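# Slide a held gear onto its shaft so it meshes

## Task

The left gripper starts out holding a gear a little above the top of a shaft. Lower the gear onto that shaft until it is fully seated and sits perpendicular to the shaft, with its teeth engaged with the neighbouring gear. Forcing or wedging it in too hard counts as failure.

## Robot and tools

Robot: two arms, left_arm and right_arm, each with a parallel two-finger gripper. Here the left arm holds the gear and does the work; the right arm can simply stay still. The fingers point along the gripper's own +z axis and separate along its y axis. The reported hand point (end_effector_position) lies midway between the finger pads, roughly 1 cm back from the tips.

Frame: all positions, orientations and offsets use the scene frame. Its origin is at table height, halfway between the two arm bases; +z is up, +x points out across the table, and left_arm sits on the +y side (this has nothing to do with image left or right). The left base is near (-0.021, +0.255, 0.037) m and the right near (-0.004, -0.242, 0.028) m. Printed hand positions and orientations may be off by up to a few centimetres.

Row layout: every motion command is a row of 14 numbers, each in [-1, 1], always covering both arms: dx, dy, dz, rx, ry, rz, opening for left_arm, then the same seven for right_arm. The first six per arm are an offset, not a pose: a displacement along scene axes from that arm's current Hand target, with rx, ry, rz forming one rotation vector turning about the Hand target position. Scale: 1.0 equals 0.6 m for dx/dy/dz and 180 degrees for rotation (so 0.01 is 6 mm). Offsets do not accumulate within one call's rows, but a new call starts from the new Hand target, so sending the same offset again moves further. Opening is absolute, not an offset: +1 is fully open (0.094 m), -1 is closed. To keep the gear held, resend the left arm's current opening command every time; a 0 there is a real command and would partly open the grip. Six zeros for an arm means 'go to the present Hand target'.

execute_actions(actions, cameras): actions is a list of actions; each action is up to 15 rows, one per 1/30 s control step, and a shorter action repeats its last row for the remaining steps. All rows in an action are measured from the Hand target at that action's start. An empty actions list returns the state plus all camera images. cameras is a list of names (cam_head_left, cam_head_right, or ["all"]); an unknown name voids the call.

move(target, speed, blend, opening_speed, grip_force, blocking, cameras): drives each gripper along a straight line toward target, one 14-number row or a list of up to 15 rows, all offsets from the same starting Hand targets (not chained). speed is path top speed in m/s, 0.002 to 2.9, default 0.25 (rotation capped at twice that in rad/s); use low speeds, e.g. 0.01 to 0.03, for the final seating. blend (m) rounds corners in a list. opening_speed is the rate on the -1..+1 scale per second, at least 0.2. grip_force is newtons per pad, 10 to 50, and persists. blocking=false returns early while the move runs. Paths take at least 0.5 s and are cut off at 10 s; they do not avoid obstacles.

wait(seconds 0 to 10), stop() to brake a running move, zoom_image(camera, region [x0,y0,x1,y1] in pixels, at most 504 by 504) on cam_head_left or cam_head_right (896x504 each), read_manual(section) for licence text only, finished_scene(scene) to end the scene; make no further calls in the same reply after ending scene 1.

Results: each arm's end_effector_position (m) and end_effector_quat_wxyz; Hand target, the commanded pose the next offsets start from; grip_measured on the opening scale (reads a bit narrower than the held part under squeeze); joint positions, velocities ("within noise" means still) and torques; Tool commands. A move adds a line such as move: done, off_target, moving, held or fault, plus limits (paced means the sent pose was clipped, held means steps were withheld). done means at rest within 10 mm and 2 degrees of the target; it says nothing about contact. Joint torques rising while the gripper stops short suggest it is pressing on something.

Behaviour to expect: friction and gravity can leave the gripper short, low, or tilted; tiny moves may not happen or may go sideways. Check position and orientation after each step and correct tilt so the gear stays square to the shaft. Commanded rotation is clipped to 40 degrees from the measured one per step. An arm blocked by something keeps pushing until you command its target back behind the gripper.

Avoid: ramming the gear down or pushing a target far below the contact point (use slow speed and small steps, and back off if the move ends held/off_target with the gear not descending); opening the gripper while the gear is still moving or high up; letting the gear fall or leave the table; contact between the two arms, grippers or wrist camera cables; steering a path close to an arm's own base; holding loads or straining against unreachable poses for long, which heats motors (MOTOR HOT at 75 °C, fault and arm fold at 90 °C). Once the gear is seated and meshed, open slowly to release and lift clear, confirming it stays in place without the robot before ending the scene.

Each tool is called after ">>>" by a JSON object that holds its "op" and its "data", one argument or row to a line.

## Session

>>> {"op": "execute_actions", "data": {
  "actions": []
}}

>>> {"op": "move", "data": {
  "target": [0,0,0.13,0,0,0,-1,0,0,0,0,0,0,1],
  "speed": 0.2,
  "cameras": ["all"]
}}

Scene clock: 0.00 s.
left_arm: end_effector_position=(+0.2649, +0.1082, +0.1524) grip_measured=-0.631 end_effector_quat_wxyz=(-0.003, +0.859, +0.513, +0.001) | right_arm: end_effector_position=(+0.3774, -0.2478, +0.4300) grip_measured=+1.000 end_effector_quat_wxyz=(+0.707, +0.005, +0.707, -0.005)
Joint positions: left_arm=[-0.494 1.762 1.484 -1.296 -0.006 1.587 0.017] | right_arm=[0 1.047 1.047 0 0 0 0.094]
Joint velocities: within noise
Joint torques (N m): no reading
Heat: left arm: 40 °C; right arm: 41 °C.
Hand target: left_arm +0.2672, +0.1072, +0.1578; +0.005, +0.859, +0.513, +0.007 | right_arm +0.3750, -0.2478, +0.4415; +0.718, +0.005, +0.696, -0.005
Tool commands: left_gripper/opening=-1.0 right_gripper/opening=+1.0

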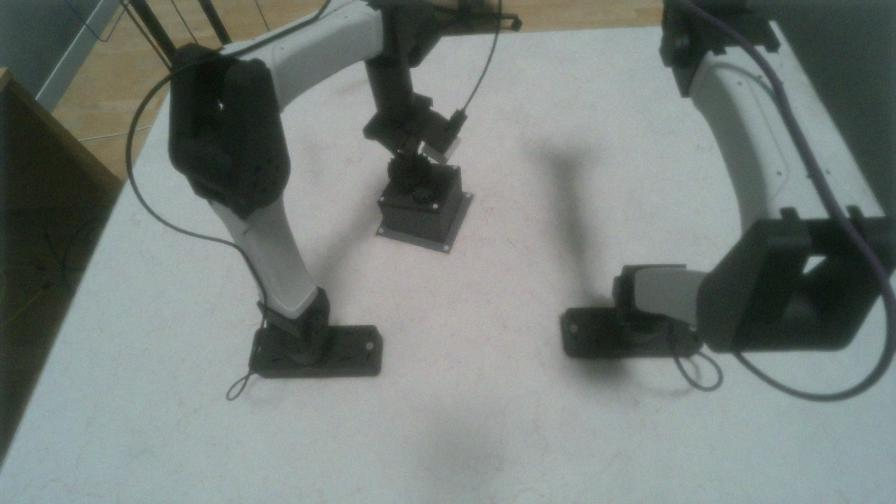

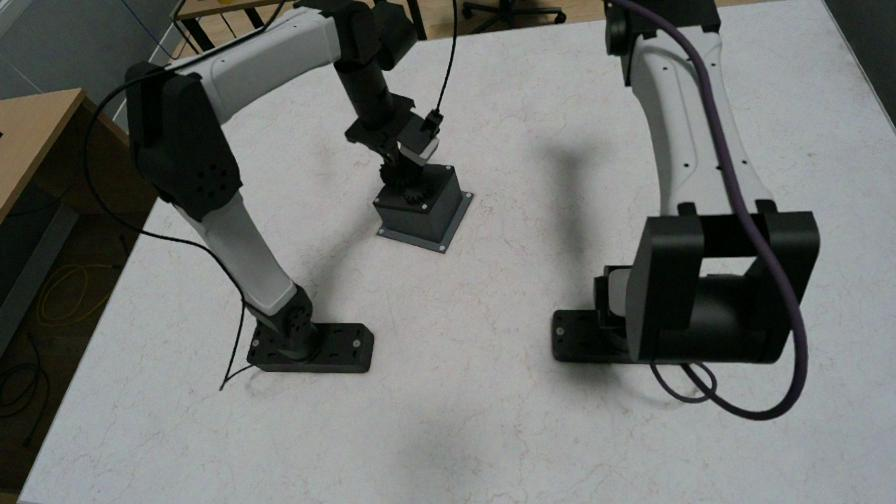

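Scene clock: 1.17 s.
left_arm: end_effector_position=(+0.2684, +0.1064, +0.2299) grip_measured=-0.631 end_effector_quat_wxyz=(+0.019, +0.858, +0.513, +0.015) | right_arm: end_effector_position=(+0.3774, -0.2478, +0.4300) grip_measured=+1.000 end_effector_quat_wxyz=(+0.707, +0.005, +0.707, -0.005)
Joint positions: left_arm=[-0.494 1.763 1.794 -1.554 -0.006 1.587 0.017] | right_arm=[0 1.047 1.047 0 0 0 0.094]
Joint torques (N m): left_arm=[0.2 -8.29 7.17 0.3 0.01 -0.03] | right_arm=[0.02 -2.85 8.18 2.23 0.09 -0.03]
Heat: left arm: 40 °C; right arm: 41 °C.
Hand target: left_arm +0.2672, +0.1072, +0.2358; +0.005, +0.859, +0.513, +0.007 | right_arm +0.3750, -0.2478, +0.4415; +0.718, +0.005, +0.696, -0.005
Off the commanded pose: left_arm 0.006 m, 2 deg | right_arm 0.012 m, 2 deg.
joint sent to its limit (left arm) — joint 4 (wrist pitch), lower limit. The joint targets still meet the commanded pose.
move: off_target (right_arm)

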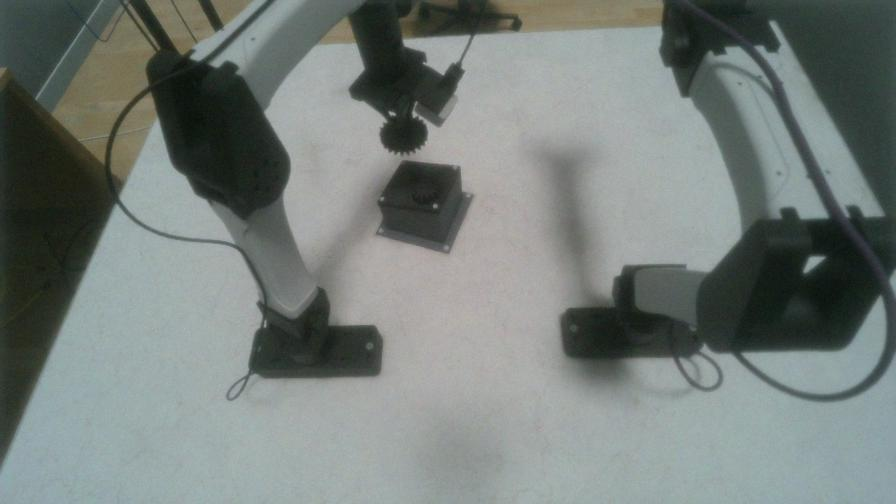

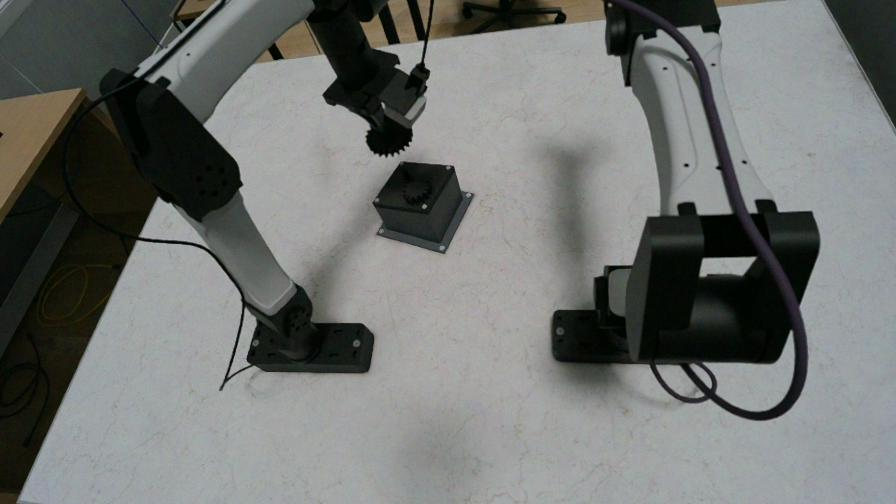

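>>> {"op": "zoom_image", "data": {
  "camera": "cam_head_right",
  "region": [370, 155, 430, 215]
}}

>>> {"op": "zoom_image", "data": {
  "camera": "cam_head_left",
  "region": [375, 155, 435, 215]
}}

>>> {"op": "zoom_image", "data": {
  "camera": "cam_head_right",
  "region": [360, 105, 470, 255]
}}

>>> {"op": "zoom_image", "data": {
  "camera": "cam_head_left",
  "region": [365, 105, 475, 255]
}}

Scaled by 8.400.

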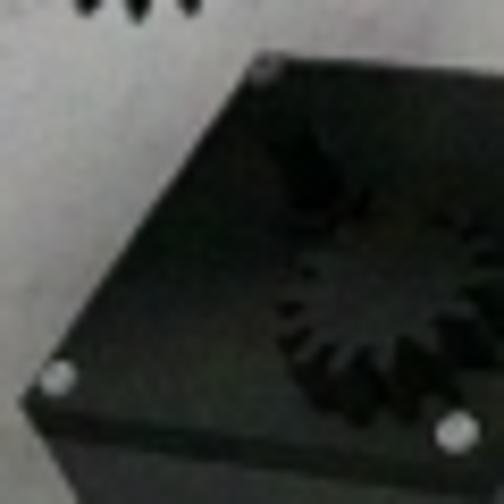

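Scaled by 8.400.

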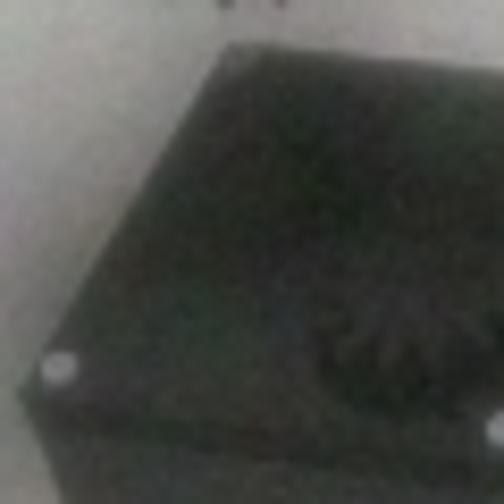

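Scaled by 3.360.

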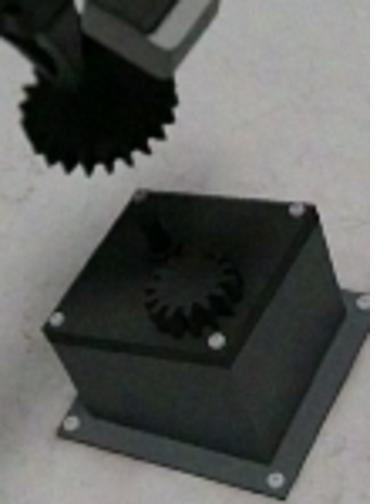

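Scaled by 3.360.

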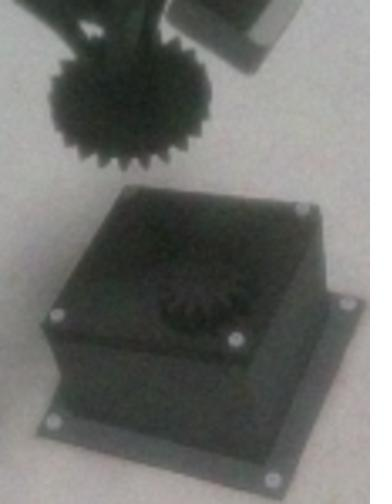

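>>> {"op": "move", "data": {
  "target": [
    [0.0118,-0.002,0,0,0,0,-1,0,0,0,0,0,0,1],
    [0.0118,-0.002,-0.120,0,0,0,-1,0,0,0,0,0,0,1]
  ],
  "speed": 0.12,
  "blend": 0.004,
  "cameras": ["all"]
}}

>>> {"op": "zoom_image", "data": {
  "camera": "cam_head_right",
  "region": [370, 130, 430, 190]
}}

Scene clock: 6.57 s.
left_arm: end_effector_position=(+0.2707, +0.1052, +0.1610) grip_measured=-0.631 end_effector_quat_wxyz=(-0.005, +0.859, +0.513, +0.000) | right_arm: end_effector_position=(+0.3774, -0.2478, +0.4300) grip_measured=+1.000 end_effector_quat_wxyz=(+0.707, +0.005, +0.707, -0.005)
Joint positions: left_arm=[-0.494 1.791 1.553 -1.341 -0.006 1.587 0.017] | right_arm=[0 1.047 1.047 0 0 0 0.094]
Joint torques (N m): left_arm=[0.75 -9.14 5.74 0.48 0.02 0.04] | right_arm=[0.01 -2.82 8.16 2.23 0.09 -0.03]
Heat: left arm: 41 °C; right arm: 43 °C.
Hand target: left_arm +0.2743, +0.1060, +0.1638; +0.005, +0.859, +0.513, +0.007 | right_arm +0.3750, -0.2478, +0.4415; +0.718, +0.005, +0.696, -0.005
Off the commanded pose: left_arm 0.005 m, 1 deg | right_arm 0.012 m, 2 deg.
move: off_target (right_arm)

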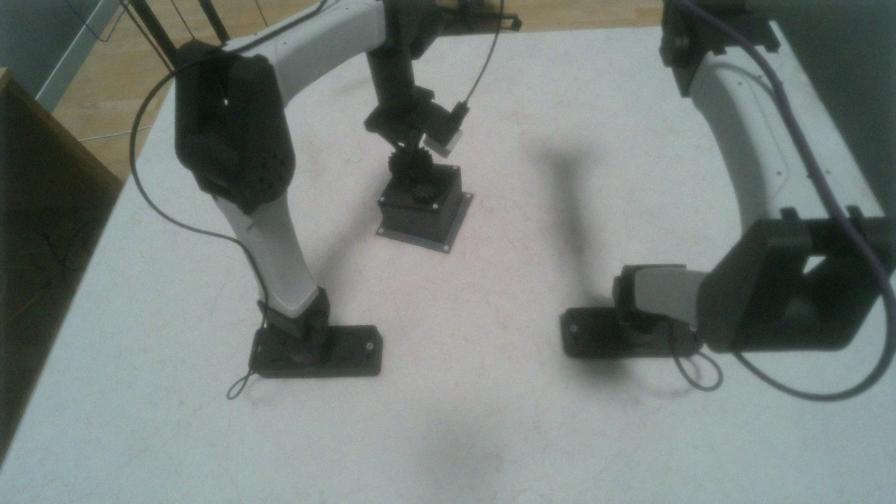

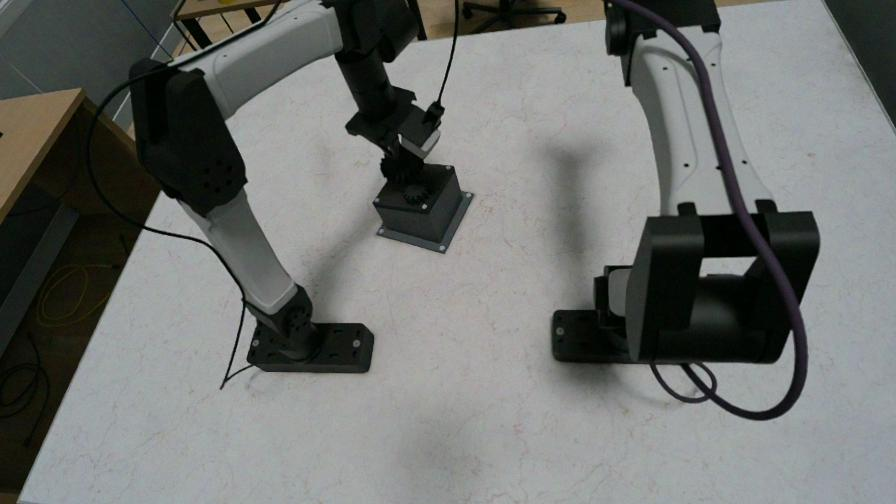

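Scaled by 8.400.

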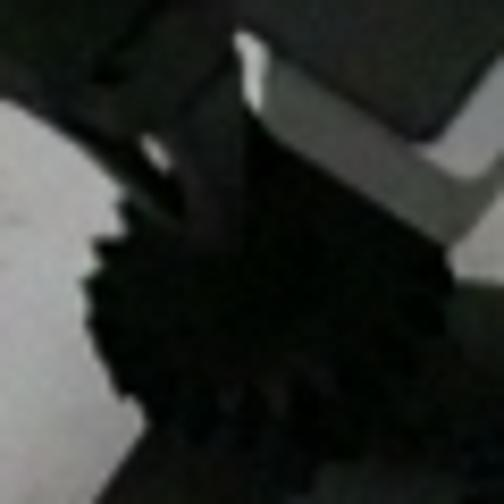

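>>> {"op": "move", "data": {
  "target": [0.0015,0,-0.013,0,0,0,-1,0,0,0,0,0,0,1],
  "speed": 0.04
}}

>>> {"op": "execute_actions", "data": {
  "actions": [
    [[0,0,-0.003,0,0,0,-1,0,0,0,0,0,0,1],[0,0,-0.005,0,0,0,-1,0,0,0,0,0,0,1],[0,0,-0.008,0,0,0,-1,0,0,0,0,0,0,1]]
  ]
}}

Scene clock: 8.27 s.
left_arm: end_effector_position=(+0.2719, +0.1058, +0.1542) grip_measured=-0.631 end_effector_quat_wxyz=(-0.003, +0.858, +0.514, +0.001) | right_arm: end_effector_position=(+0.3774, -0.2478, +0.4300) grip_measured=+1.000 end_effector_quat_wxyz=(+0.707, +0.005, +0.707, -0.005)
Joint positions: left_arm=[-0.491 1.791 1.526 -1.311 -0.006 1.587 0.017] | right_arm=[0 1.047 1.047 0 0 0 0.094]
Joint torques (N m): left_arm=[0.59 -8.81 5.74 0.49 0.01 0.05] | right_arm=[0.02 -2.82 8.16 2.23 0.09 -0.03]
Heat: left arm: 41 °C; right arm: 44 °C.
Hand target: left_arm +0.2753, +0.1060, +0.1560; +0.006, +0.859, +0.513, +0.007 | right_arm +0.3750, -0.2478, +0.4415; +0.718, +0.005, +0.696, -0.005
Off the commanded pose: left_arm 0.004 m, 1 deg | right_arm 0.012 m, 2 deg.
move: off_target (right_arm)

Scene clock: 8.97 s.
left_arm: end_effector_position=(+0.2723, +0.1056, +0.1503) grip_measured=-0.631 end_effector_quat_wxyz=(-0.002, +0.858, +0.514, +0.002) | right_arm: end_effector_position=(+0.3774, -0.2478, +0.4300) grip_measured=+1.000 end_effector_quat_wxyz=(+0.707, +0.005, +0.707, -0.005)
Joint positions: left_arm=[-0.491 1.791 1.511 -1.293 -0.006 1.587 0.017] | right_arm=[0 1.047 1.047 0 0 0 0.094]
Joint torques (N m): left_arm=[0.61 -8.76 5.52 0.46 0.01 0.04] | right_arm=[0.02 -2.82 8.17 2.23 0.09 -0.02]
Heat: left arm: 41 °C; right arm: 44 °C.
Hand target: left_arm +0.2752, +0.1060, +0.1512; +0.006, +0.859, +0.513, +0.007 | right_arm +0.3750, -0.2478, +0.4415; +0.718, +0.005, +0.696, -0.005
Off the commanded pose: left_arm 0.003 m, 1 deg | right_arm 0.012 m, 2 deg.
Step readings (end_effector_position of left_arm | right_arm):
0: (+0.2719, +0.1058, +0.1542) | (+0.3774, -0.2478, +0.4300)
1: (+0.2718, +0.1058, +0.1540) | (+0.3774, -0.2478, +0.4300)
2: (+0.2718, +0.1058, +0.1535) | (+0.3774, -0.2478, +0.4300)
4: (+0.2714, +0.1060, +0.1513) | (+0.3774, -0.2478, +0.4300)
8: (+0.2711, +0.1062, +0.1503) | (+0.3774, -0.2478, +0.4300)
15: (+0.2718, +0.1058, +0.1503) | (+0.3774, -0.2478, +0.4300)

>>> {"op": "execute_actions", "data": {
  "actions": [
    [[0,0.001,-0.003,0,0,0,-1,0,0,0,0,0,0,1],[0,0.003,-0.004,0,0,0,-1,0,0,0,0,0,0,1],[0,0.004,-0.005,0,0,0,-1,0,0,0,0,0,0,1],[0,0.005,-0.005,0,0,0,-1,0,0,0,0,0,0,1],[0,0.006,-0.005,0,0,0,-1,0,0,0,0,0,0,1],[0,0.007,-0.005,0,0,0,-1,0,0,0,0,0,0,1],[0,0.008,-0.005,0,0,0,-1,0,0,0,0,0,0,1]]
  ]
}}

Scene clock: 10.13 s.
left_arm: end_effector_position=(+0.2729, +0.1108, +0.1485) grip_measured=-0.631 end_effector_quat_wxyz=(-0.003, +0.857, +0.516, +0.002) | right_arm: end_effector_position=(+0.3774, -0.2478, +0.4300) grip_measured=+1.000 end_effector_quat_wxyz=(+0.707, +0.005, +0.707, -0.005)
Joint positions: left_arm=[-0.475 1.785 1.497 -1.285 -0.006 1.597 0.017] | right_arm=[0 1.047 1.047 0 0 0 0.094]
Joint torques (N m): left_arm=[0.38 -8.91 4.78 0.54 0.01 0.08] | right_arm=[0.01 -2.84 8.17 2.23 0.1 -0.03]
Heat: left arm: 41 °C; right arm: 44 °C.
Hand target: left_arm +0.2752, +0.1108, +0.1483; +0.006, +0.858, +0.513, +0.007 | right_arm +0.3750, -0.2478, +0.4415; +0.718, +0.005, +0.696, -0.005
Off the commanded pose: left_arm 0.002 m, 1 deg | right_arm 0.012 m, 2 deg.
Step readings (end_effector_position of left_arm | right_arm):
0: (+0.2724, +0.1055, +0.1503) | (+0.3774, -0.2478, +0.4300)
1: (+0.2723, +0.1055, +0.1499) | (+0.3774, -0.2478, +0.4300)
2: (+0.2725, +0.1059, +0.1497) | (+0.3774, -0.2478, +0.4300)
4: (+0.2728, +0.1071, +0.1497) | (+0.3774, -0.2478, +0.4300)
8: (+0.2724, +0.1096, +0.1491) | (+0.3774, -0.2478, +0.4300)
15: (+0.2729, +0.1108, +0.1485) | (+0.3774, -0.2478, +0.4300)

>>> {"op": "execute_actions", "data": {
  "actions": [
    [[0,0,-0.002,0,0,0,-1,0,0,0,0,0,0,1],[0,0,-0.004,0,0,0,-1,0,0,0,0,0,0,1],[0,0,-0.005,0,0,0,-1,0,0,0,0,0,0,1]]
  ]
}}

Scene clock: 11.27 s.
left_arm: end_effector_position=(+0.2732, +0.1107, +0.1482) grip_measured=-0.631 end_effector_quat_wxyz=(+0.000, +0.857, +0.516, +0.003) | right_arm: end_effector_position=(+0.3774, -0.2478, +0.4300) grip_measured=+1.000 end_effector_quat_wxyz=(+0.707, +0.005, +0.707, -0.005)
Joint positions: left_arm=[-0.475 1.781 1.491 -1.278 -0.006 1.598 0.017] | right_arm=[0 1.047 1.047 0 0 0 0.094]
Joint torques (N m): left_arm=[0.44 -8.42 4.29 0.59 0.02 0.07] | right_arm=[0.02 -2.82 8.18 2.23 0.1 -0.03]
Heat: left arm: 41 °C; right arm: 44 °C.
Hand target: left_arm +0.2752, +0.1108, +0.1452; +0.006, +0.859, +0.513, +0.007 | right_arm +0.3750, -0.2478, +0.4415; +0.718, +0.005, +0.696, -0.005
Off the commanded pose: left_arm 0.004 m, 1 deg | right_arm 0.012 m, 2 deg.
Step readings (end_effector_position of left_arm | right_arm):
0: (+0.2729, +0.1108, +0.1485) | (+0.3774, -0.2478, +0.4300)
1: (+0.2728, +0.1109, +0.1482) | (+0.3774, -0.2478, +0.4300)
2: (+0.2729, +0.1108, +0.1482) | (+0.3774, -0.2478, +0.4300)
4: (+0.2728, +0.1109, +0.1483) | (+0.3774, -0.2478, +0.4300)
8: (+0.2730, +0.1108, +0.1482) | (+0.3774, -0.2478, +0.4300)
15: (+0.2732, +0.1107, +0.1482) | (+0.3774, -0.2478, +0.4300)

>>> {"op": "execute_actions", "data": {
  "actions": [
    [[0,0.002,0.002,0,0,0,-1,0,0,0,0,0,0,1],[0,0.003,0.002,0,0,0,-1,0,0,0,0,0,0,1],[0,0.004,0.002,0,0,0,-1,0,0,0,0,0,0,1],[0,0.005,0.002,0,0,0,-1,0,0,0,0,0,0,1]]
  ],
  "cameras": ["all"]
}}

>>> {"op": "zoom_image", "data": {
  "camera": "cam_head_right",
  "region": [370, 130, 430, 190]
}}

>>> {"op": "zoom_image", "data": {
  "camera": "cam_head_left",
  "region": [380, 130, 440, 190]
}}

Scene clock: 12.73 s.
left_arm: end_effector_position=(+0.2735, +0.1121, +0.1483) grip_measured=-0.631 end_effector_quat_wxyz=(+0.001, +0.857, +0.515, +0.002) | right_arm: end_effector_position=(+0.3774, -0.2478, +0.4300) grip_measured=+1.000 end_effector_quat_wxyz=(+0.707, +0.005, +0.707, -0.005)
Joint positions: left_arm=[-0.469 1.779 1.488 -1.276 -0.002 1.605 0.017] | right_arm=[0 1.047 1.047 0 0 0 0.094]
Joint torques (N m): left_arm=[0.57 -8.68 4.52 0.55 -0.01 0.09] | right_arm=[0.01 -2.84 8.17 2.23 0.1 -0.03]
Heat: left arm: 41 °C; right arm: 44 °C.
Hand target: left_arm +0.2753, +0.1138, +0.1465; +0.006, +0.859, +0.513, +0.007 | right_arm +0.3750, -0.2478, +0.4415; +0.718, +0.005, +0.696, -0.005
Off the commanded pose: left_arm 0.003 m, 1 deg | right_arm 0.012 m, 2 deg.
Step readings (end_effector_position of left_arm | right_arm):
0: (+0.2732, +0.1107, +0.1482) | (+0.3774, -0.2478, +0.4300)
1: (+0.2733, +0.1108, +0.1482) | (+0.3774, -0.2478, +0.4300)
2: (+0.2734, +0.1110, +0.1482) | (+0.3774, -0.2478, +0.4300)
4: (+0.2736, +0.1115, +0.1482) | (+0.3774, -0.2478, +0.4300)
8: (+0.2734, +0.1121, +0.1482) | (+0.3774, -0.2478, +0.4300)
15: (+0.2735, +0.1121, +0.1483) | (+0.3774, -0.2478, +0.4300)

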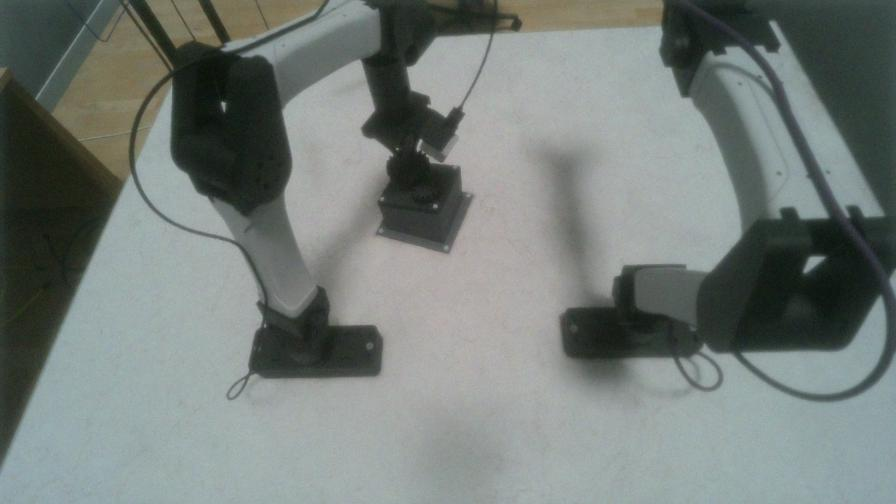

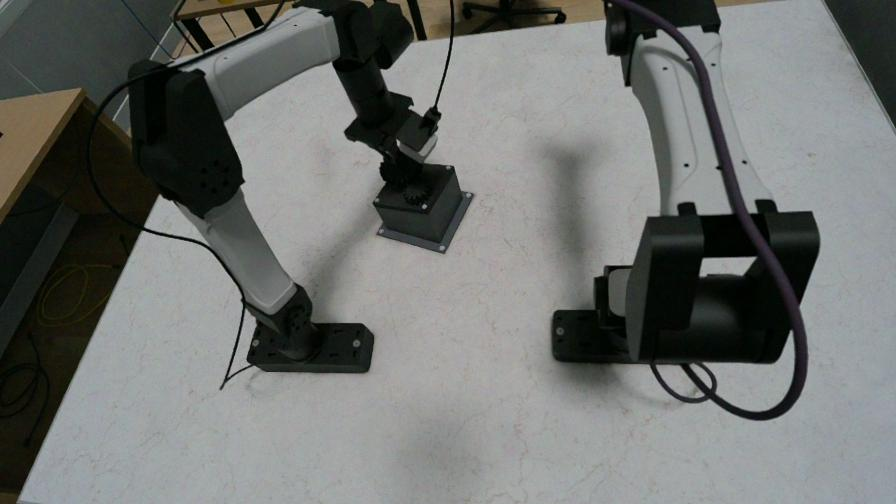

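Scaled by 8.400.

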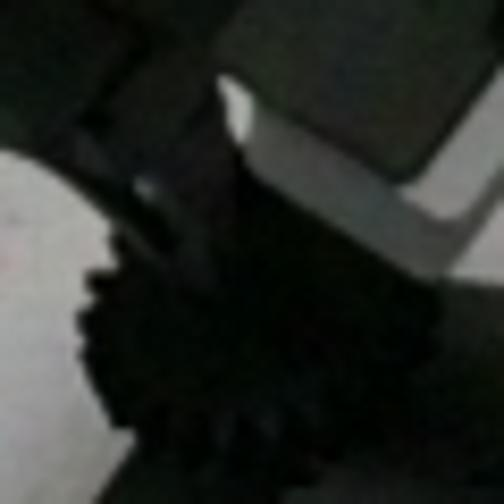

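Scaled by 8.400.

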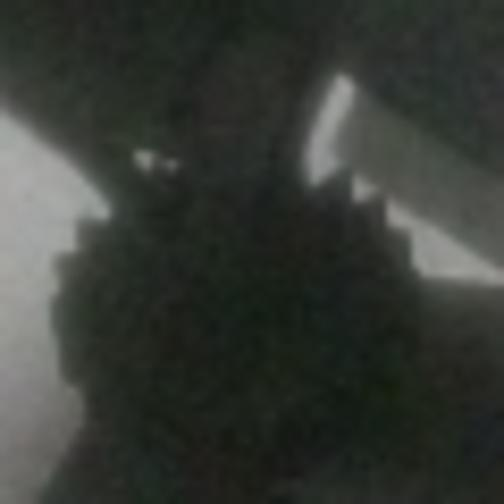

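>>> {"op": "execute_actions", "data": {
  "actions": [
    [[0,-0.002,0,0,0,0,-1,0,0,0,0,0,0,1],[0,-0.003,0,0,0,0,-1,0,0,0,0,0,0,1],[0,-0.004,0,0,0,0,-1,0,0,0,0,0,0,1],[0,-0.005,0,0,0,0,-1,0,0,0,0,0,0,1],[0,-0.006,0,0,0,0,-1,0,0,0,0,0,0,1],[0,-0.007,0,0,0,0,-1,0,0,0,0,0,0,1],[0,-0.008,0,0,0,0,-1,0,0,0,0,0,0,1],[0,-0.009,0,0,0,0,-1,0,0,0,0,0,0,1],[0,-0.01,0,0,0,0,-1,0,0,0,0,0,0,1],[0,-0.011,0,0,0,0,-1,0,0,0,0,0,0,1],[0,-0.012,0,0,0,0,-1,0,0,0,0,0,0,1]]
  ]
}}

Scene clock: 15.20 s.
left_arm: end_effector_position=(+0.2729, +0.1105, +0.1483) grip_measured=-0.631 end_effector_quat_wxyz=(+0.001, +0.858, +0.513, +0.002) | right_arm: end_effector_position=(+0.3774, -0.2478, +0.4300) grip_measured=+1.000 end_effector_quat_wxyz=(+0.707, +0.005, +0.707, -0.005)
Joint positions: left_arm=[-0.475 1.779 1.488 -1.276 -0.002 1.605 0.017] | right_arm=[0 1.047 1.047 0 0 0 0.094]
Joint torques (N m): left_arm=[-0.64 -7.64 5.81 0.52 0 -0.11] | right_arm=[0.05 -2.84 8.16 2.24 0.1 -0.03]
Heat: left arm: 41 °C; right arm: 45 °C.
Hand target: left_arm +0.2752, +0.1065, +0.1465; +0.006, +0.859, +0.513, +0.007 | right_arm +0.3750, -0.2478, +0.4415; +0.718, +0.005, +0.696, -0.005
Off the commanded pose: left_arm 0.005 m, 1 deg | right_arm 0.012 m, 2 deg.
Step readings (end_effector_position of left_arm | right_arm):
0: (+0.2735, +0.1121, +0.1483) | (+0.3774, -0.2478, +0.4300)
1: (+0.2735, +0.1121, +0.1483) | (+0.3774, -0.2478, +0.4300)
2: (+0.2735, +0.1121, +0.1483) | (+0.3774, -0.2478, +0.4300)
4: (+0.2735, +0.1121, +0.1483) | (+0.3774, -0.2478, +0.4300)
8: (+0.2731, +0.1115, +0.1483) | (+0.3774, -0.2478, +0.4300)
15: (+0.2729, +0.1105, +0.1483) | (+0.3774, -0.2478, +0.4300)

>>> {"op": "execute_actions", "data": {
  "actions": [
    [[0,-0.002,0,0,0,0,-1,0,0,0,0,0,0,1],[0,-0.003,0,0,0,0,-1,0,0,0,0,0,0,1],[0,-0.004,0,0,0,0,-1,0,0,0,0,0,0,1],[0,-0.005,0,0,0,0,-1,0,0,0,0,0,0,1],[0,-0.006,0,0,0,0,-1,0,0,0,0,0,0,1],[0,-0.007,0,0,0,0,-1,0,0,0,0,0,0,1]]
  ]
}}

Scene clock: 16.40 s.
left_arm: end_effector_position=(+0.2734, +0.1090, +0.1489) grip_measured=-0.631 end_effector_quat_wxyz=(+0.000, +0.858, +0.513, +0.008) | right_arm: end_effector_position=(+0.3774, -0.2478, +0.4300) grip_measured=+1.000 end_effector_quat_wxyz=(+0.707, +0.005, +0.707, -0.005)
Joint positions: left_arm=[-0.484 1.779 1.49 -1.273 -0.013 1.596 0.017] | right_arm=[0 1.047 1.047 0 0 0 0.094]
Joint torques (N m): left_arm=[-0.77 -7.02 6.48 0.49 0.1 -0.13] | right_arm=[0.05 -2.85 8.18 2.23 0.09 -0.03]
Heat: left arm: 41 °C; right arm: 45 °C.
Hand target: left_arm +0.2753, +0.1024, +0.1465; +0.006, +0.859, +0.513, +0.007 | right_arm +0.3750, -0.2478, +0.4415; +0.718, +0.005, +0.696, -0.005
Off the commanded pose: left_arm 0.007 m, 1 deg | right_arm 0.012 m, 2 deg.
Step readings (end_effector_position of left_arm | right_arm):
0: (+0.2729, +0.1105, +0.1483) | (+0.3774, -0.2478, +0.4300)
1: (+0.2729, +0.1105, +0.1483) | (+0.3774, -0.2478, +0.4300)
2: (+0.2729, +0.1103, +0.1483) | (+0.3774, -0.2478, +0.4300)
4: (+0.2731, +0.1100, +0.1485) | (+0.3774, -0.2478, +0.4300)
8: (+0.2733, +0.1091, +0.1488) | (+0.3774, -0.2478, +0.4300)
15: (+0.2734, +0.1090, +0.1489) | (+0.3774, -0.2478, +0.4300)

>>> {"op": "execute_actions", "data": {
  "actions": [
    [[0,0.004,0,0,0,0,-1,0,0,0,0,0,0,1],[0,0.008,0,0,0,0,-1,0,0,0,0,0,0,1],[0,0.012,-0.002,0,0,0,-1,0,0,0,0,0,0,1],[0,0.015,-0.003,0,0,0,-1,0,0,0,0,0,0,1]],
    [[-0.003,0,0,0,0,0,-1,0,0,0,0,0,0,1],[-0.006,0,0,0,0,0,-1,0,0,0,0,0,0,1],[-0.009,0,0,0,0,0,-1,0,0,0,0,0,0,1],[-0.012,0,0,0,0,0,-1,0,0,0,0,0,0,1]]
  ]
}}

Scene clock: 18.33 s.
left_arm: end_effector_position=(+0.2710, +0.1118, +0.1486) grip_measured=-0.631 end_effector_quat_wxyz=(+0.008, +0.857, +0.516, +0.008) | right_arm: end_effector_position=(+0.3774, -0.2478, +0.4300) grip_measured=+1.000 end_effector_quat_wxyz=(+0.707, +0.005, +0.707, -0.005)
Joint positions: left_arm=[-0.475 1.754 1.46 -1.255 -0.005 1.599 0.017] | right_arm=[0 1.047 1.047 0 0 0 0.094]
Joint torques (N m): left_arm=[-0.29 -8.12 4.16 0.49 0.01 -0.02] | right_arm=[0.02 -2.85 8.18 2.23 0.09 -0.02]
Heat: left arm: 41 °C; right arm: 45 °C.
Hand target: left_arm +0.2680, +0.1115, +0.1446; +0.005, +0.858, +0.513, +0.007 | right_arm +0.3750, -0.2478, +0.4415; +0.718, +0.005, +0.696, -0.005
Off the commanded pose: left_arm 0.005 m, 0 deg | right_arm 0.012 m, 2 deg.
Step readings (end_effector_position of left_arm | right_arm):
0: (+0.2734, +0.1090, +0.1489) | (+0.3774, -0.2478, +0.4300)
1: (+0.2734, +0.1090, +0.1489) | (+0.3774, -0.2478, +0.4300)
2: (+0.2734, +0.1090, +0.1489) | (+0.3774, -0.2478, +0.4300)
4: (+0.2738, +0.1097, +0.1487) | (+0.3774, -0.2478, +0.4300)
8: (+0.2737, +0.1102, +0.1484) | (+0.3774, -0.2478, +0.4300)
15: (+0.2737, +0.1103, +0.1484) | (+0.3774, -0.2478, +0.4300)
16: (+0.2737, +0.1103, +0.1483) | (+0.3774, -0.2478, +0.4300)
17: (+0.2734, +0.1104, +0.1483) | (+0.3774, -0.2478, +0.4300)
19: (+0.2723, +0.1110, +0.1485) | (+0.3774, -0.2478, +0.4300)
23: (+0.2711, +0.1117, +0.1487) | (+0.3774, -0.2478, +0.4300)
30: (+0.2710, +0.1118, +0.1486) | (+0.3774, -0.2478, +0.4300)

>>> {"op": "execute_actions", "data": {
  "actions": [
    [[0.006,0,0,0,0,0,-1,0,0,0,0,0,0,1],[0.01,0,0,0,0,0,-1,0,0,0,0,0,0,1],[0.014,0,0,0,0,0,-1,0,0,0,0,0,0,1],[0.017,0,0,0,0,0,-1,0,0,0,0,0,0,1],[0.02,0,0,0,0,0,-1,0,0,0,0,0,0,1]],
    [[0.001,0,0,0,0,0,-1,0,0,0,0,0,0,1],[0.002,0,0,0,0,0,-1,0,0,0,0,0,0,1],[0.003,0,0,0,0,0,-1,0,0,0,0,0,0,1],[0.005,0,0,0,0,0,-1,0,0,0,0,0,0,1]]
  ]
}}

Scene clock: 20.10 s.
left_arm: end_effector_position=(+0.2782, +0.1113, +0.1431) grip_measured=-0.631 end_effector_quat_wxyz=(+0.002, +0.857, +0.515, +0.004) | right_arm: end_effector_position=(+0.3774, -0.2478, +0.4300) grip_measured=+1.000 end_effector_quat_wxyz=(+0.707, +0.005, +0.707, -0.005)
Joint positions: left_arm=[-0.466 1.793 1.486 -1.255 -0.004 1.609 0.017] | right_arm=[0 1.047 1.047 0 0 0 0.094]
Joint torques (N m): left_arm=[0.68 -7.42 7.56 0.34 0 0.07] | right_arm=[0.02 -2.82 8.16 2.24 0.09 -0.03]
Heat: left arm: 41 °C; right arm: 45 °C.
Hand target: left_arm +0.2830, +0.1114, +0.1447; +0.006, +0.859, +0.513, +0.007 | right_arm +0.3750, -0.2478, +0.4415; +0.718, +0.005, +0.696, -0.005
Off the commanded pose: left_arm 0.005 m, 1 deg | right_arm 0.012 m, 2 deg.
Step readings (end_effector_position of left_arm | right_arm):
0: (+0.2710, +0.1118, +0.1486) | (+0.3774, -0.2478, +0.4300)
1: (+0.2710, +0.1118, +0.1486) | (+0.3774, -0.2478, +0.4300)
2: (+0.2711, +0.1117, +0.1487) | (+0.3774, -0.2478, +0.4300)
4: (+0.2719, +0.1117, +0.1488) | (+0.3774, -0.2478, +0.4300)
8: (+0.2755, +0.1112, +0.1486) | (+0.3774, -0.2478, +0.4300)
15: (+0.2759, +0.1111, +0.1487) | (+0.3774, -0.2478, +0.4300)
16: (+0.2760, +0.1112, +0.1487) | (+0.3774, -0.2478, +0.4300)
17: (+0.2761, +0.1113, +0.1486) | (+0.3774, -0.2478, +0.4300)
19: (+0.2772, +0.1111, +0.1485) | (+0.3774, -0.2478, +0.4300)
23: (+0.2782, +0.1112, +0.1447) | (+0.3774, -0.2478, +0.4300)
30: (+0.2782, +0.1113, +0.1431) | (+0.3774, -0.2478, +0.4300)

>>> {"op": "execute_actions", "data": {
  "actions": [
    [[-0.003,0,-0.002,0,0,0,-1,0,0,0,0,0,0,1],[-0.003,0,-0.004,0,0,0,-1,0,0,0,0,0,0,1],[-0.003,0,-0.006,0,0,0,-1,0,0,0,0,0,0,1],[-0.003,0,-0.008,0,0,0,-1,0,0,0,0,0,0,1]]
  ]
}}

>>> {"op": "execute_actions", "data": {
  "actions": [
    [[0,0,-0.001,0,0,0,-1,0,0,0,0,0,0,1],[0,0,-0.002,0,0,0,-1,0,0,0,0,0,0,1],[0,0,-0.003,0,0,0,-1,0,0,0,0,0,0,1],[0,0,-0.004,0,0,0,-1,0,0,0,0,0,0,1]]
  ]
}}

Scene clock: 21.57 s.
left_arm: end_effector_position=(+0.2778, +0.1114, +0.1418) grip_measured=-0.631 end_effector_quat_wxyz=(+0.002, +0.857, +0.515, +0.003) | right_arm: end_effector_position=(+0.3774, -0.2478, +0.4300) grip_measured=+1.000 end_effector_quat_wxyz=(+0.707, +0.005, +0.707, -0.005)
Joint positions: left_arm=[-0.466 1.793 1.48 -1.251 -0.003 1.609 0.017] | right_arm=[0 1.047 1.047 0 0 0 0.094]
Joint torques (N m): left_arm=[0.46 -7.8 5.71 0.51 0.02 0.04] | right_arm=[0.02 -2.84 8.16 2.23 0.09 -0.03]
Heat: left arm: 41 °C; right arm: 45 °C.
Hand target: left_arm +0.2812, +0.1113, +0.1399; +0.006, +0.859, +0.513, +0.007 | right_arm +0.3750, -0.2478, +0.4415; +0.718, +0.005, +0.696, -0.005
Off the commanded pose: left_arm 0.004 m, 1 deg | right_arm 0.012 m, 2 deg.
Step readings (end_effector_position of left_arm | right_arm):
0: (+0.2782, +0.1113, +0.1431) | (+0.3774, -0.2478, +0.4300)
1: (+0.2782, +0.1113, +0.1431) | (+0.3774, -0.2478, +0.4300)
2: (+0.2782, +0.1113, +0.1431) | (+0.3774, -0.2478, +0.4300)
4: (+0.2781, +0.1113, +0.1428) | (+0.3774, -0.2478, +0.4300)
8: (+0.2777, +0.1114, +0.1418) | (+0.3774, -0.2478, +0.4300)
15: (+0.2778, +0.1114, +0.1418) | (+0.3774, -0.2478, +0.4300)

Scene clock: 22.27 s.
left_arm: end_effector_position=(+0.2775, +0.1112, +0.1396) grip_measured=-0.631 end_effector_quat_wxyz=(+0.002, +0.857, +0.515, +0.003) | right_arm: end_effector_position=(+0.3774, -0.2478, +0.4300) grip_measured=+1.000 end_effector_quat_wxyz=(+0.707, +0.005, +0.707, -0.005)
Joint positions: left_arm=[-0.466 1.793 1.471 -1.242 -0.002 1.609 0.017] | right_arm=[0 1.047 1.047 0 0 0 0.094]
Joint torques (N m): left_arm=[0.47 -7.75 5.74 0.5 -0.02 0.05] | right_arm=[0.02 -2.84 8.16 2.23 0.09 -0.02]
Heat: left arm: 41 °C; right arm: 45 °C.
Hand target: left_arm +0.2812, +0.1114, +0.1375; +0.006, +0.859, +0.513, +0.007 | right_arm +0.3750, -0.2478, +0.4415; +0.718, +0.005, +0.696, -0.005
Off the commanded pose: left_arm 0.004 m, 1 deg | right_arm 0.012 m, 2 deg.
Step readings (end_effector_position of left_arm | right_arm):
0: (+0.2778, +0.1114, +0.1418) | (+0.3774, -0.2478, +0.4300)
1: (+0.2778, +0.1114, +0.1418) | (+0.3774, -0.2478, +0.4300)
2: (+0.2778, +0.1114, +0.1416) | (+0.3774, -0.2478, +0.4300)
4: (+0.2776, +0.1113, +0.1407) | (+0.3774, -0.2478, +0.4300)
8: (+0.2775, +0.1112, +0.1397) | (+0.3774, -0.2478, +0.4300)
15: (+0.2775, +0.1112, +0.1396) | (+0.3774, -0.2478, +0.4300)

>>> {"op": "execute_actions", "data": {
  "actions": [
    [[0,0,-0.001,0,0,0,-1,0,0,0,0,0,0,1],[0,0,-0.002,0,0,0,-1,0,0,0,0,0,0,1],[0,0,-0.003,0,0,0,-1,0,0,0,0,0,0,1],[0,0,-0.004,0,0,0,-1,0,0,0,0,0,0,1],[0,0,-0.005,0,0,0,-1,0,0,0,0,0,0,1]],
    [[0,0,-0.001,0,0,0,-1,0,0,0,0,0,0,1],[0,0,-0.002,0,0,0,-1,0,0,0,0,0,0,1],[0,0,-0.003,0,0,0,-1,0,0,0,0,0,0,1],[0,0,-0.004,0,0,0,-1,0,0,0,0,0,0,1],[0,0,-0.005,0,0,0,-1,0,0,0,0,0,0,1]]
  ],
  "cameras": ["all"]
}}

>>> {"op": "zoom_image", "data": {
  "camera": "cam_head_right",
  "region": [375, 140, 435, 200]
}}

>>> {"op": "zoom_image", "data": {
  "camera": "cam_head_left",
  "region": [380, 145, 440, 205]
}}

Scene clock: 24.77 s.
left_arm: end_effector_position=(+0.2775, +0.1110, +0.1380) grip_measured=-0.631 end_effector_quat_wxyz=(+0.003, +0.857, +0.515, +0.002) | right_arm: end_effector_position=(+0.3774, -0.2478, +0.4300) grip_measured=+1.000 end_effector_quat_wxyz=(+0.707, +0.005, +0.707, -0.005)
Joint positions: left_arm=[-0.466 1.793 1.465 -1.235 -0.001 1.609 0.017] | right_arm=[0 1.047 1.047 0 0 0 0.094]
Joint torques (N m): left_arm=[0.47 -7.5 4.34 0.67 -0.02 0.05] | right_arm=[0.02 -2.84 8.16 2.23 0.1 -0.02]
Heat: left arm: 41 °C; right arm: 46 °C.
Hand target: left_arm +0.2812, +0.1113, +0.1316; +0.006, +0.859, +0.513, +0.007 | right_arm +0.3750, -0.2478, +0.4415; +0.718, +0.005, +0.696, -0.005
Off the commanded pose: left_arm 0.008 m, 1 deg | right_arm 0.012 m, 2 deg.
Step readings (end_effector_position of left_arm | right_arm):
0: (+0.2775, +0.1112, +0.1396) | (+0.3774, -0.2478, +0.4300)
1: (+0.2775, +0.1112, +0.1396) | (+0.3774, -0.2478, +0.4300)
2: (+0.2775, +0.1111, +0.1395) | (+0.3774, -0.2478, +0.4300)
4: (+0.2774, +0.1111, +0.1386) | (+0.3774, -0.2478, +0.4300)
8: (+0.2774, +0.1110, +0.1383) | (+0.3774, -0.2478, +0.4300)
15: (+0.2774, +0.1110, +0.1383) | (+0.3774, -0.2478, +0.4300)
16: (+0.2774, +0.1110, +0.1383) | (+0.3774, -0.2478, +0.4300)
17: (+0.2775, +0.1110, +0.1383) | (+0.3774, -0.2478, +0.4300)
19: (+0.2774, +0.1110, +0.1380) | (+0.3774, -0.2478, +0.4300)
23: (+0.2775, +0.1110, +0.1380) | (+0.3774, -0.2478, +0.4300)
30: (+0.2775, +0.1110, +0.1380) | (+0.3774, -0.2478, +0.4300)

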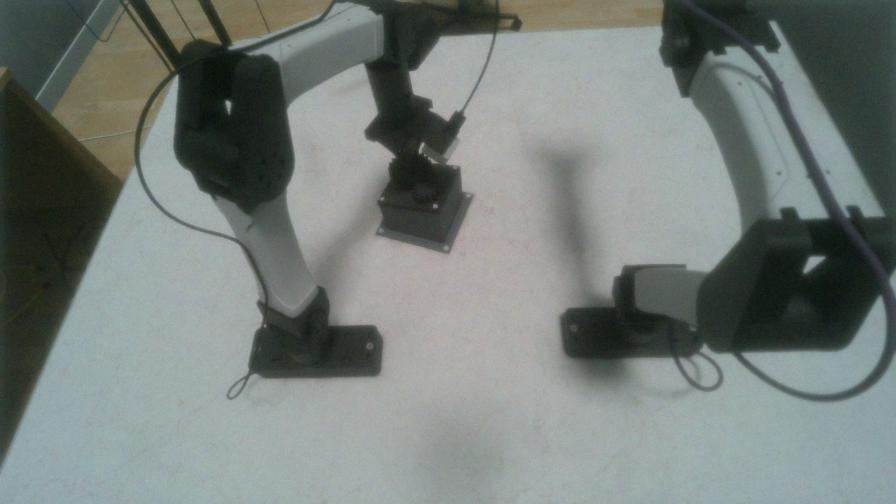

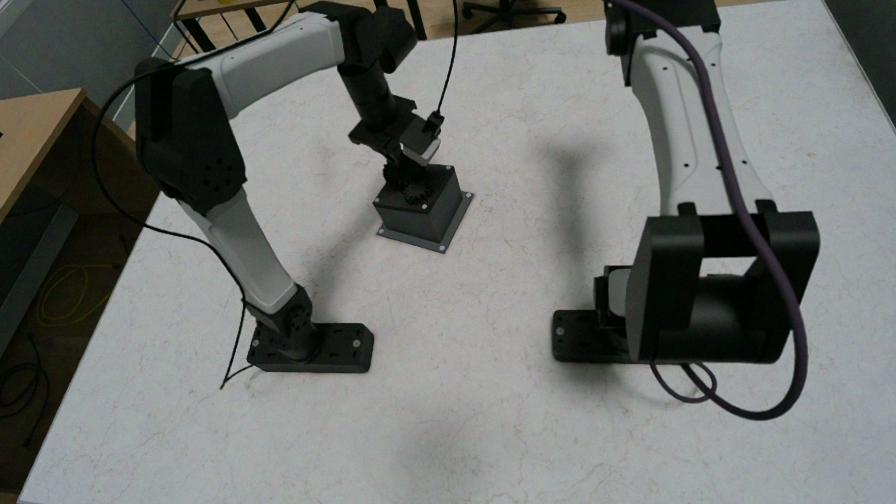

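Scaled by 8.400.

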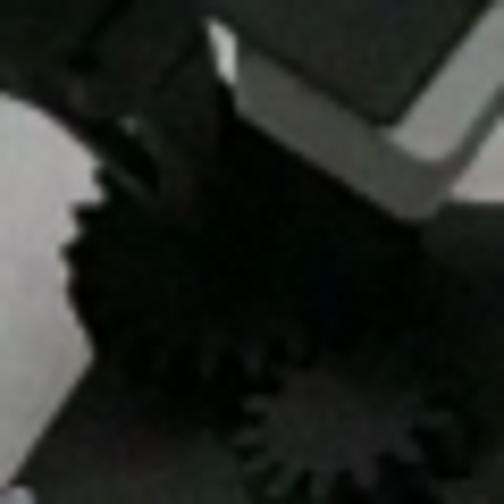

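Scaled by 8.400.

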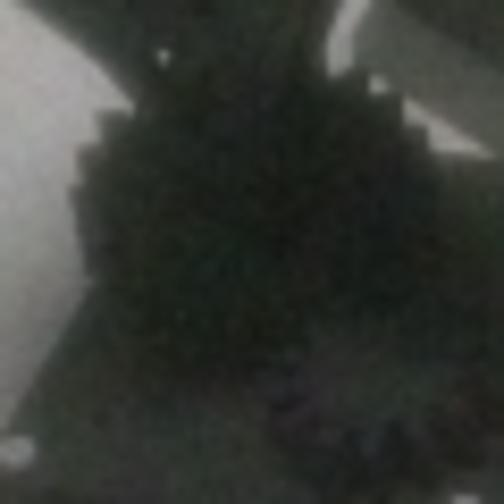

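>>> {"op": "execute_actions", "data": {
  "actions": [
    [[0,0,0.002,0,0,0.004,-1,0,0,0,0,0,0,1],[0,0,0.002,0,0,0.008,-1,0,0,0,0,0,0,1],[0,0,0.002,0,0,0.012,-1,0,0,0,0,0,0,1],[0,0,0.002,0,0,0.016,-1,0,0,0,0,0,0,1],[0,0,0.002,0,0,0.02,-1,0,0,0,0,0,0,1],[0,0,0.002,0,0,0.024,-1,0,0,0,0,0,0,1],[0,0,0.002,0,0,0.028,-1,0,0,0,0,0,0,1],[0,0,0.002,0,0,0.032,-1,0,0,0,0,0,0,1]]
  ]
}}

Scene clock: 26.27 s.
left_arm: end_effector_position=(+0.2777, +0.1109, +0.1380) grip_measured=-0.631 end_effector_quat_wxyz=(+0.003, +0.836, +0.549, +0.002) | right_arm: end_effector_position=(+0.3774, -0.2478, +0.4300) grip_measured=+1.000 end_effector_quat_wxyz=(+0.707, +0.005, +0.707, -0.005)
Joint positions: left_arm=[-0.466 1.793 1.465 -1.234 -0.001 1.529 0.017] | right_arm=[0 1.047 1.047 0 0 0 0.094]
Joint torques (N m): left_arm=[0.43 -7.51 4.85 0.62 -0.03 -0.13] | right_arm=[0.01 -2.84 8.17 2.24 0.09 -0.02]
Heat: left arm: 41 °C; right arm: 46 °C.
Hand target: left_arm +0.2813, +0.1113, +0.1328; +0.005, +0.832, +0.555, +0.007 | right_arm +0.3750, -0.2478, +0.4415; +0.718, +0.005, +0.696, -0.005
Off the commanded pose: left_arm 0.006 m, 1 deg | right_arm 0.012 m, 2 deg.
Step readings (end_effector_position of left_arm | right_arm):
0: (+0.2775, +0.1110, +0.1380) | (+0.3774, -0.2478, +0.4300)
1: (+0.2775, +0.1110, +0.1380) | (+0.3774, -0.2478, +0.4300)
2: (+0.2775, +0.1110, +0.1380) | (+0.3774, -0.2478, +0.4300)
4: (+0.2775, +0.1110, +0.1380) | (+0.3774, -0.2478, +0.4300)
8: (+0.2776, +0.1110, +0.1380) | (+0.3774, -0.2478, +0.4300)
15: (+0.2776, +0.1110, +0.1380) | (+0.3774, -0.2478, +0.4300)

>>> {"op": "execute_actions", "data": {
  "actions": [
    [[0,0,-0.001,0,0,0.004,-1,0,0,0,0,0,0,1],[0,0,-0.002,0,0,0.008,-1,0,0,0,0,0,0,1],[0,0,-0.002,0,0,0.012,-1,0,0,0,0,0,0,1],[0,0,-0.002,0,0,0.016,-1,0,0,0,0,0,0,1],[0,0,-0.002,0,0,0.02,-1,0,0,0,0,0,0,1],[0,0,-0.002,0,0,0.024,-1,0,0,0,0,0,0,1],[0,0,-0.002,0,0,0.028,-1,0,0,0,0,0,0,1],[0,0,-0.002,0,0,0.032,-1,0,0,0,0,0,0,1],[0,0,-0.002,0,0,0.036,-1,0,0,0,0,0,0,1],[0,0,-0.002,0,0,0.04,-1,0,0,0,0,0,0,1],[0,0,-0.002,0,0,0.044,-1,0,0,0,0,0,0,1]]
  ],
  "cameras": ["all"]
}}

>>> {"op": "zoom_image", "data": {
  "camera": "cam_head_right",
  "region": [375, 155, 435, 215]
}}

>>> {"op": "zoom_image", "data": {
  "camera": "cam_head_left",
  "region": [380, 155, 440, 215]
}}

Scene clock: 28.00 s.
left_arm: end_effector_position=(+0.2778, +0.1108, +0.1380) grip_measured=-0.631 end_effector_quat_wxyz=(+0.004, +0.797, +0.605, +0.002) | right_arm: end_effector_position=(+0.3774, -0.2478, +0.4300) grip_measured=+1.000 end_effector_quat_wxyz=(+0.707, +0.005, +0.707, -0.005)
Joint positions: left_arm=[-0.466 1.793 1.465 -1.234 -0.001 1.392 0.017] | right_arm=[0 1.047 1.047 0 0 0 0.094]
Joint torques (N m): left_arm=[0.28 -7.39 4.55 0.66 -0.06 -0.17] | right_arm=[0.01 -2.85 8.17 2.23 0.1 -0.02]
Heat: left arm: 41 °C; right arm: 46 °C.
Hand target: left_arm +0.2813, +0.1113, +0.1316; +0.005, +0.791, +0.611, +0.008 | right_arm +0.3750, -0.2478, +0.4415; +0.718, +0.005, +0.696, -0.005
Off the commanded pose: left_arm 0.007 m, 1 deg | right_arm 0.012 m, 2 deg.
Step readings (end_effector_position of left_arm | right_arm):
0: (+0.2777, +0.1109, +0.1380) | (+0.3774, -0.2478, +0.4300)
1: (+0.2777, +0.1109, +0.1380) | (+0.3774, -0.2478, +0.4300)
2: (+0.2777, +0.1109, +0.1380) | (+0.3774, -0.2478, +0.4300)
4: (+0.2777, +0.1109, +0.1380) | (+0.3774, -0.2478, +0.4300)
8: (+0.2778, +0.1109, +0.1380) | (+0.3774, -0.2478, +0.4300)
15: (+0.2778, +0.1109, +0.1380) | (+0.3774, -0.2478, +0.4300)

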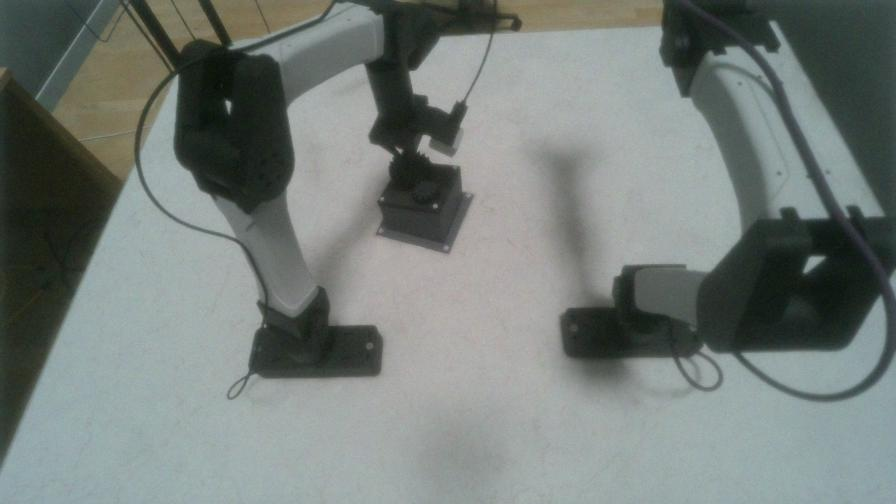

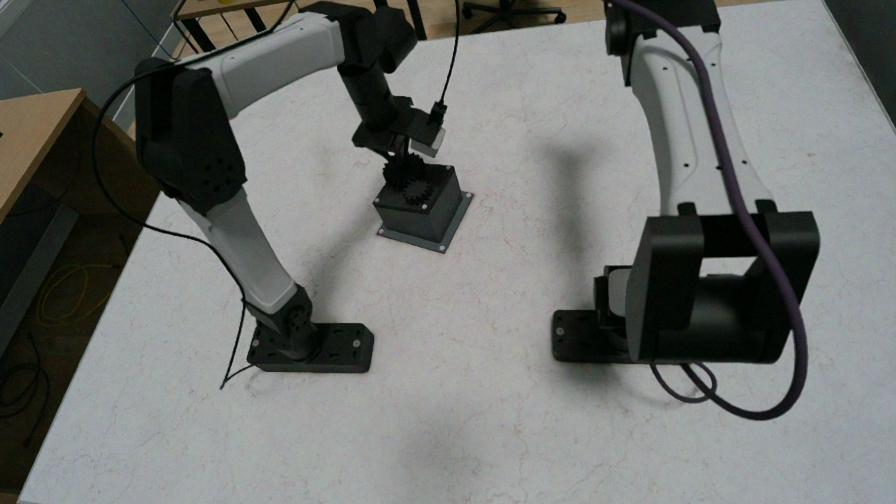

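Scaled by 8.400.

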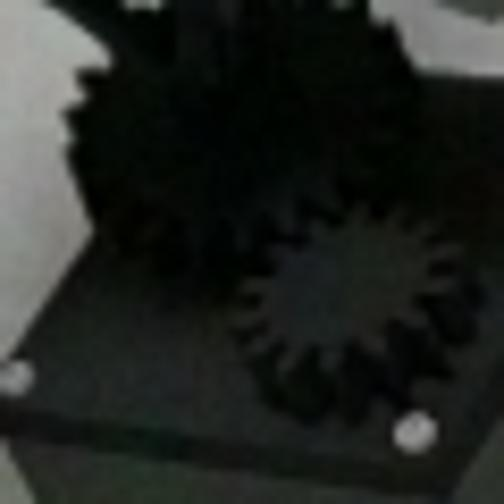

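Scaled by 8.400.

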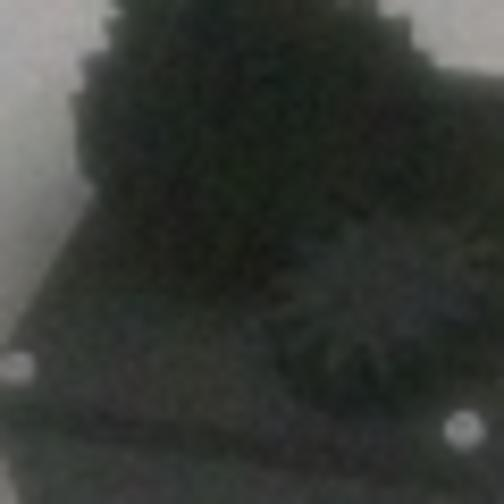

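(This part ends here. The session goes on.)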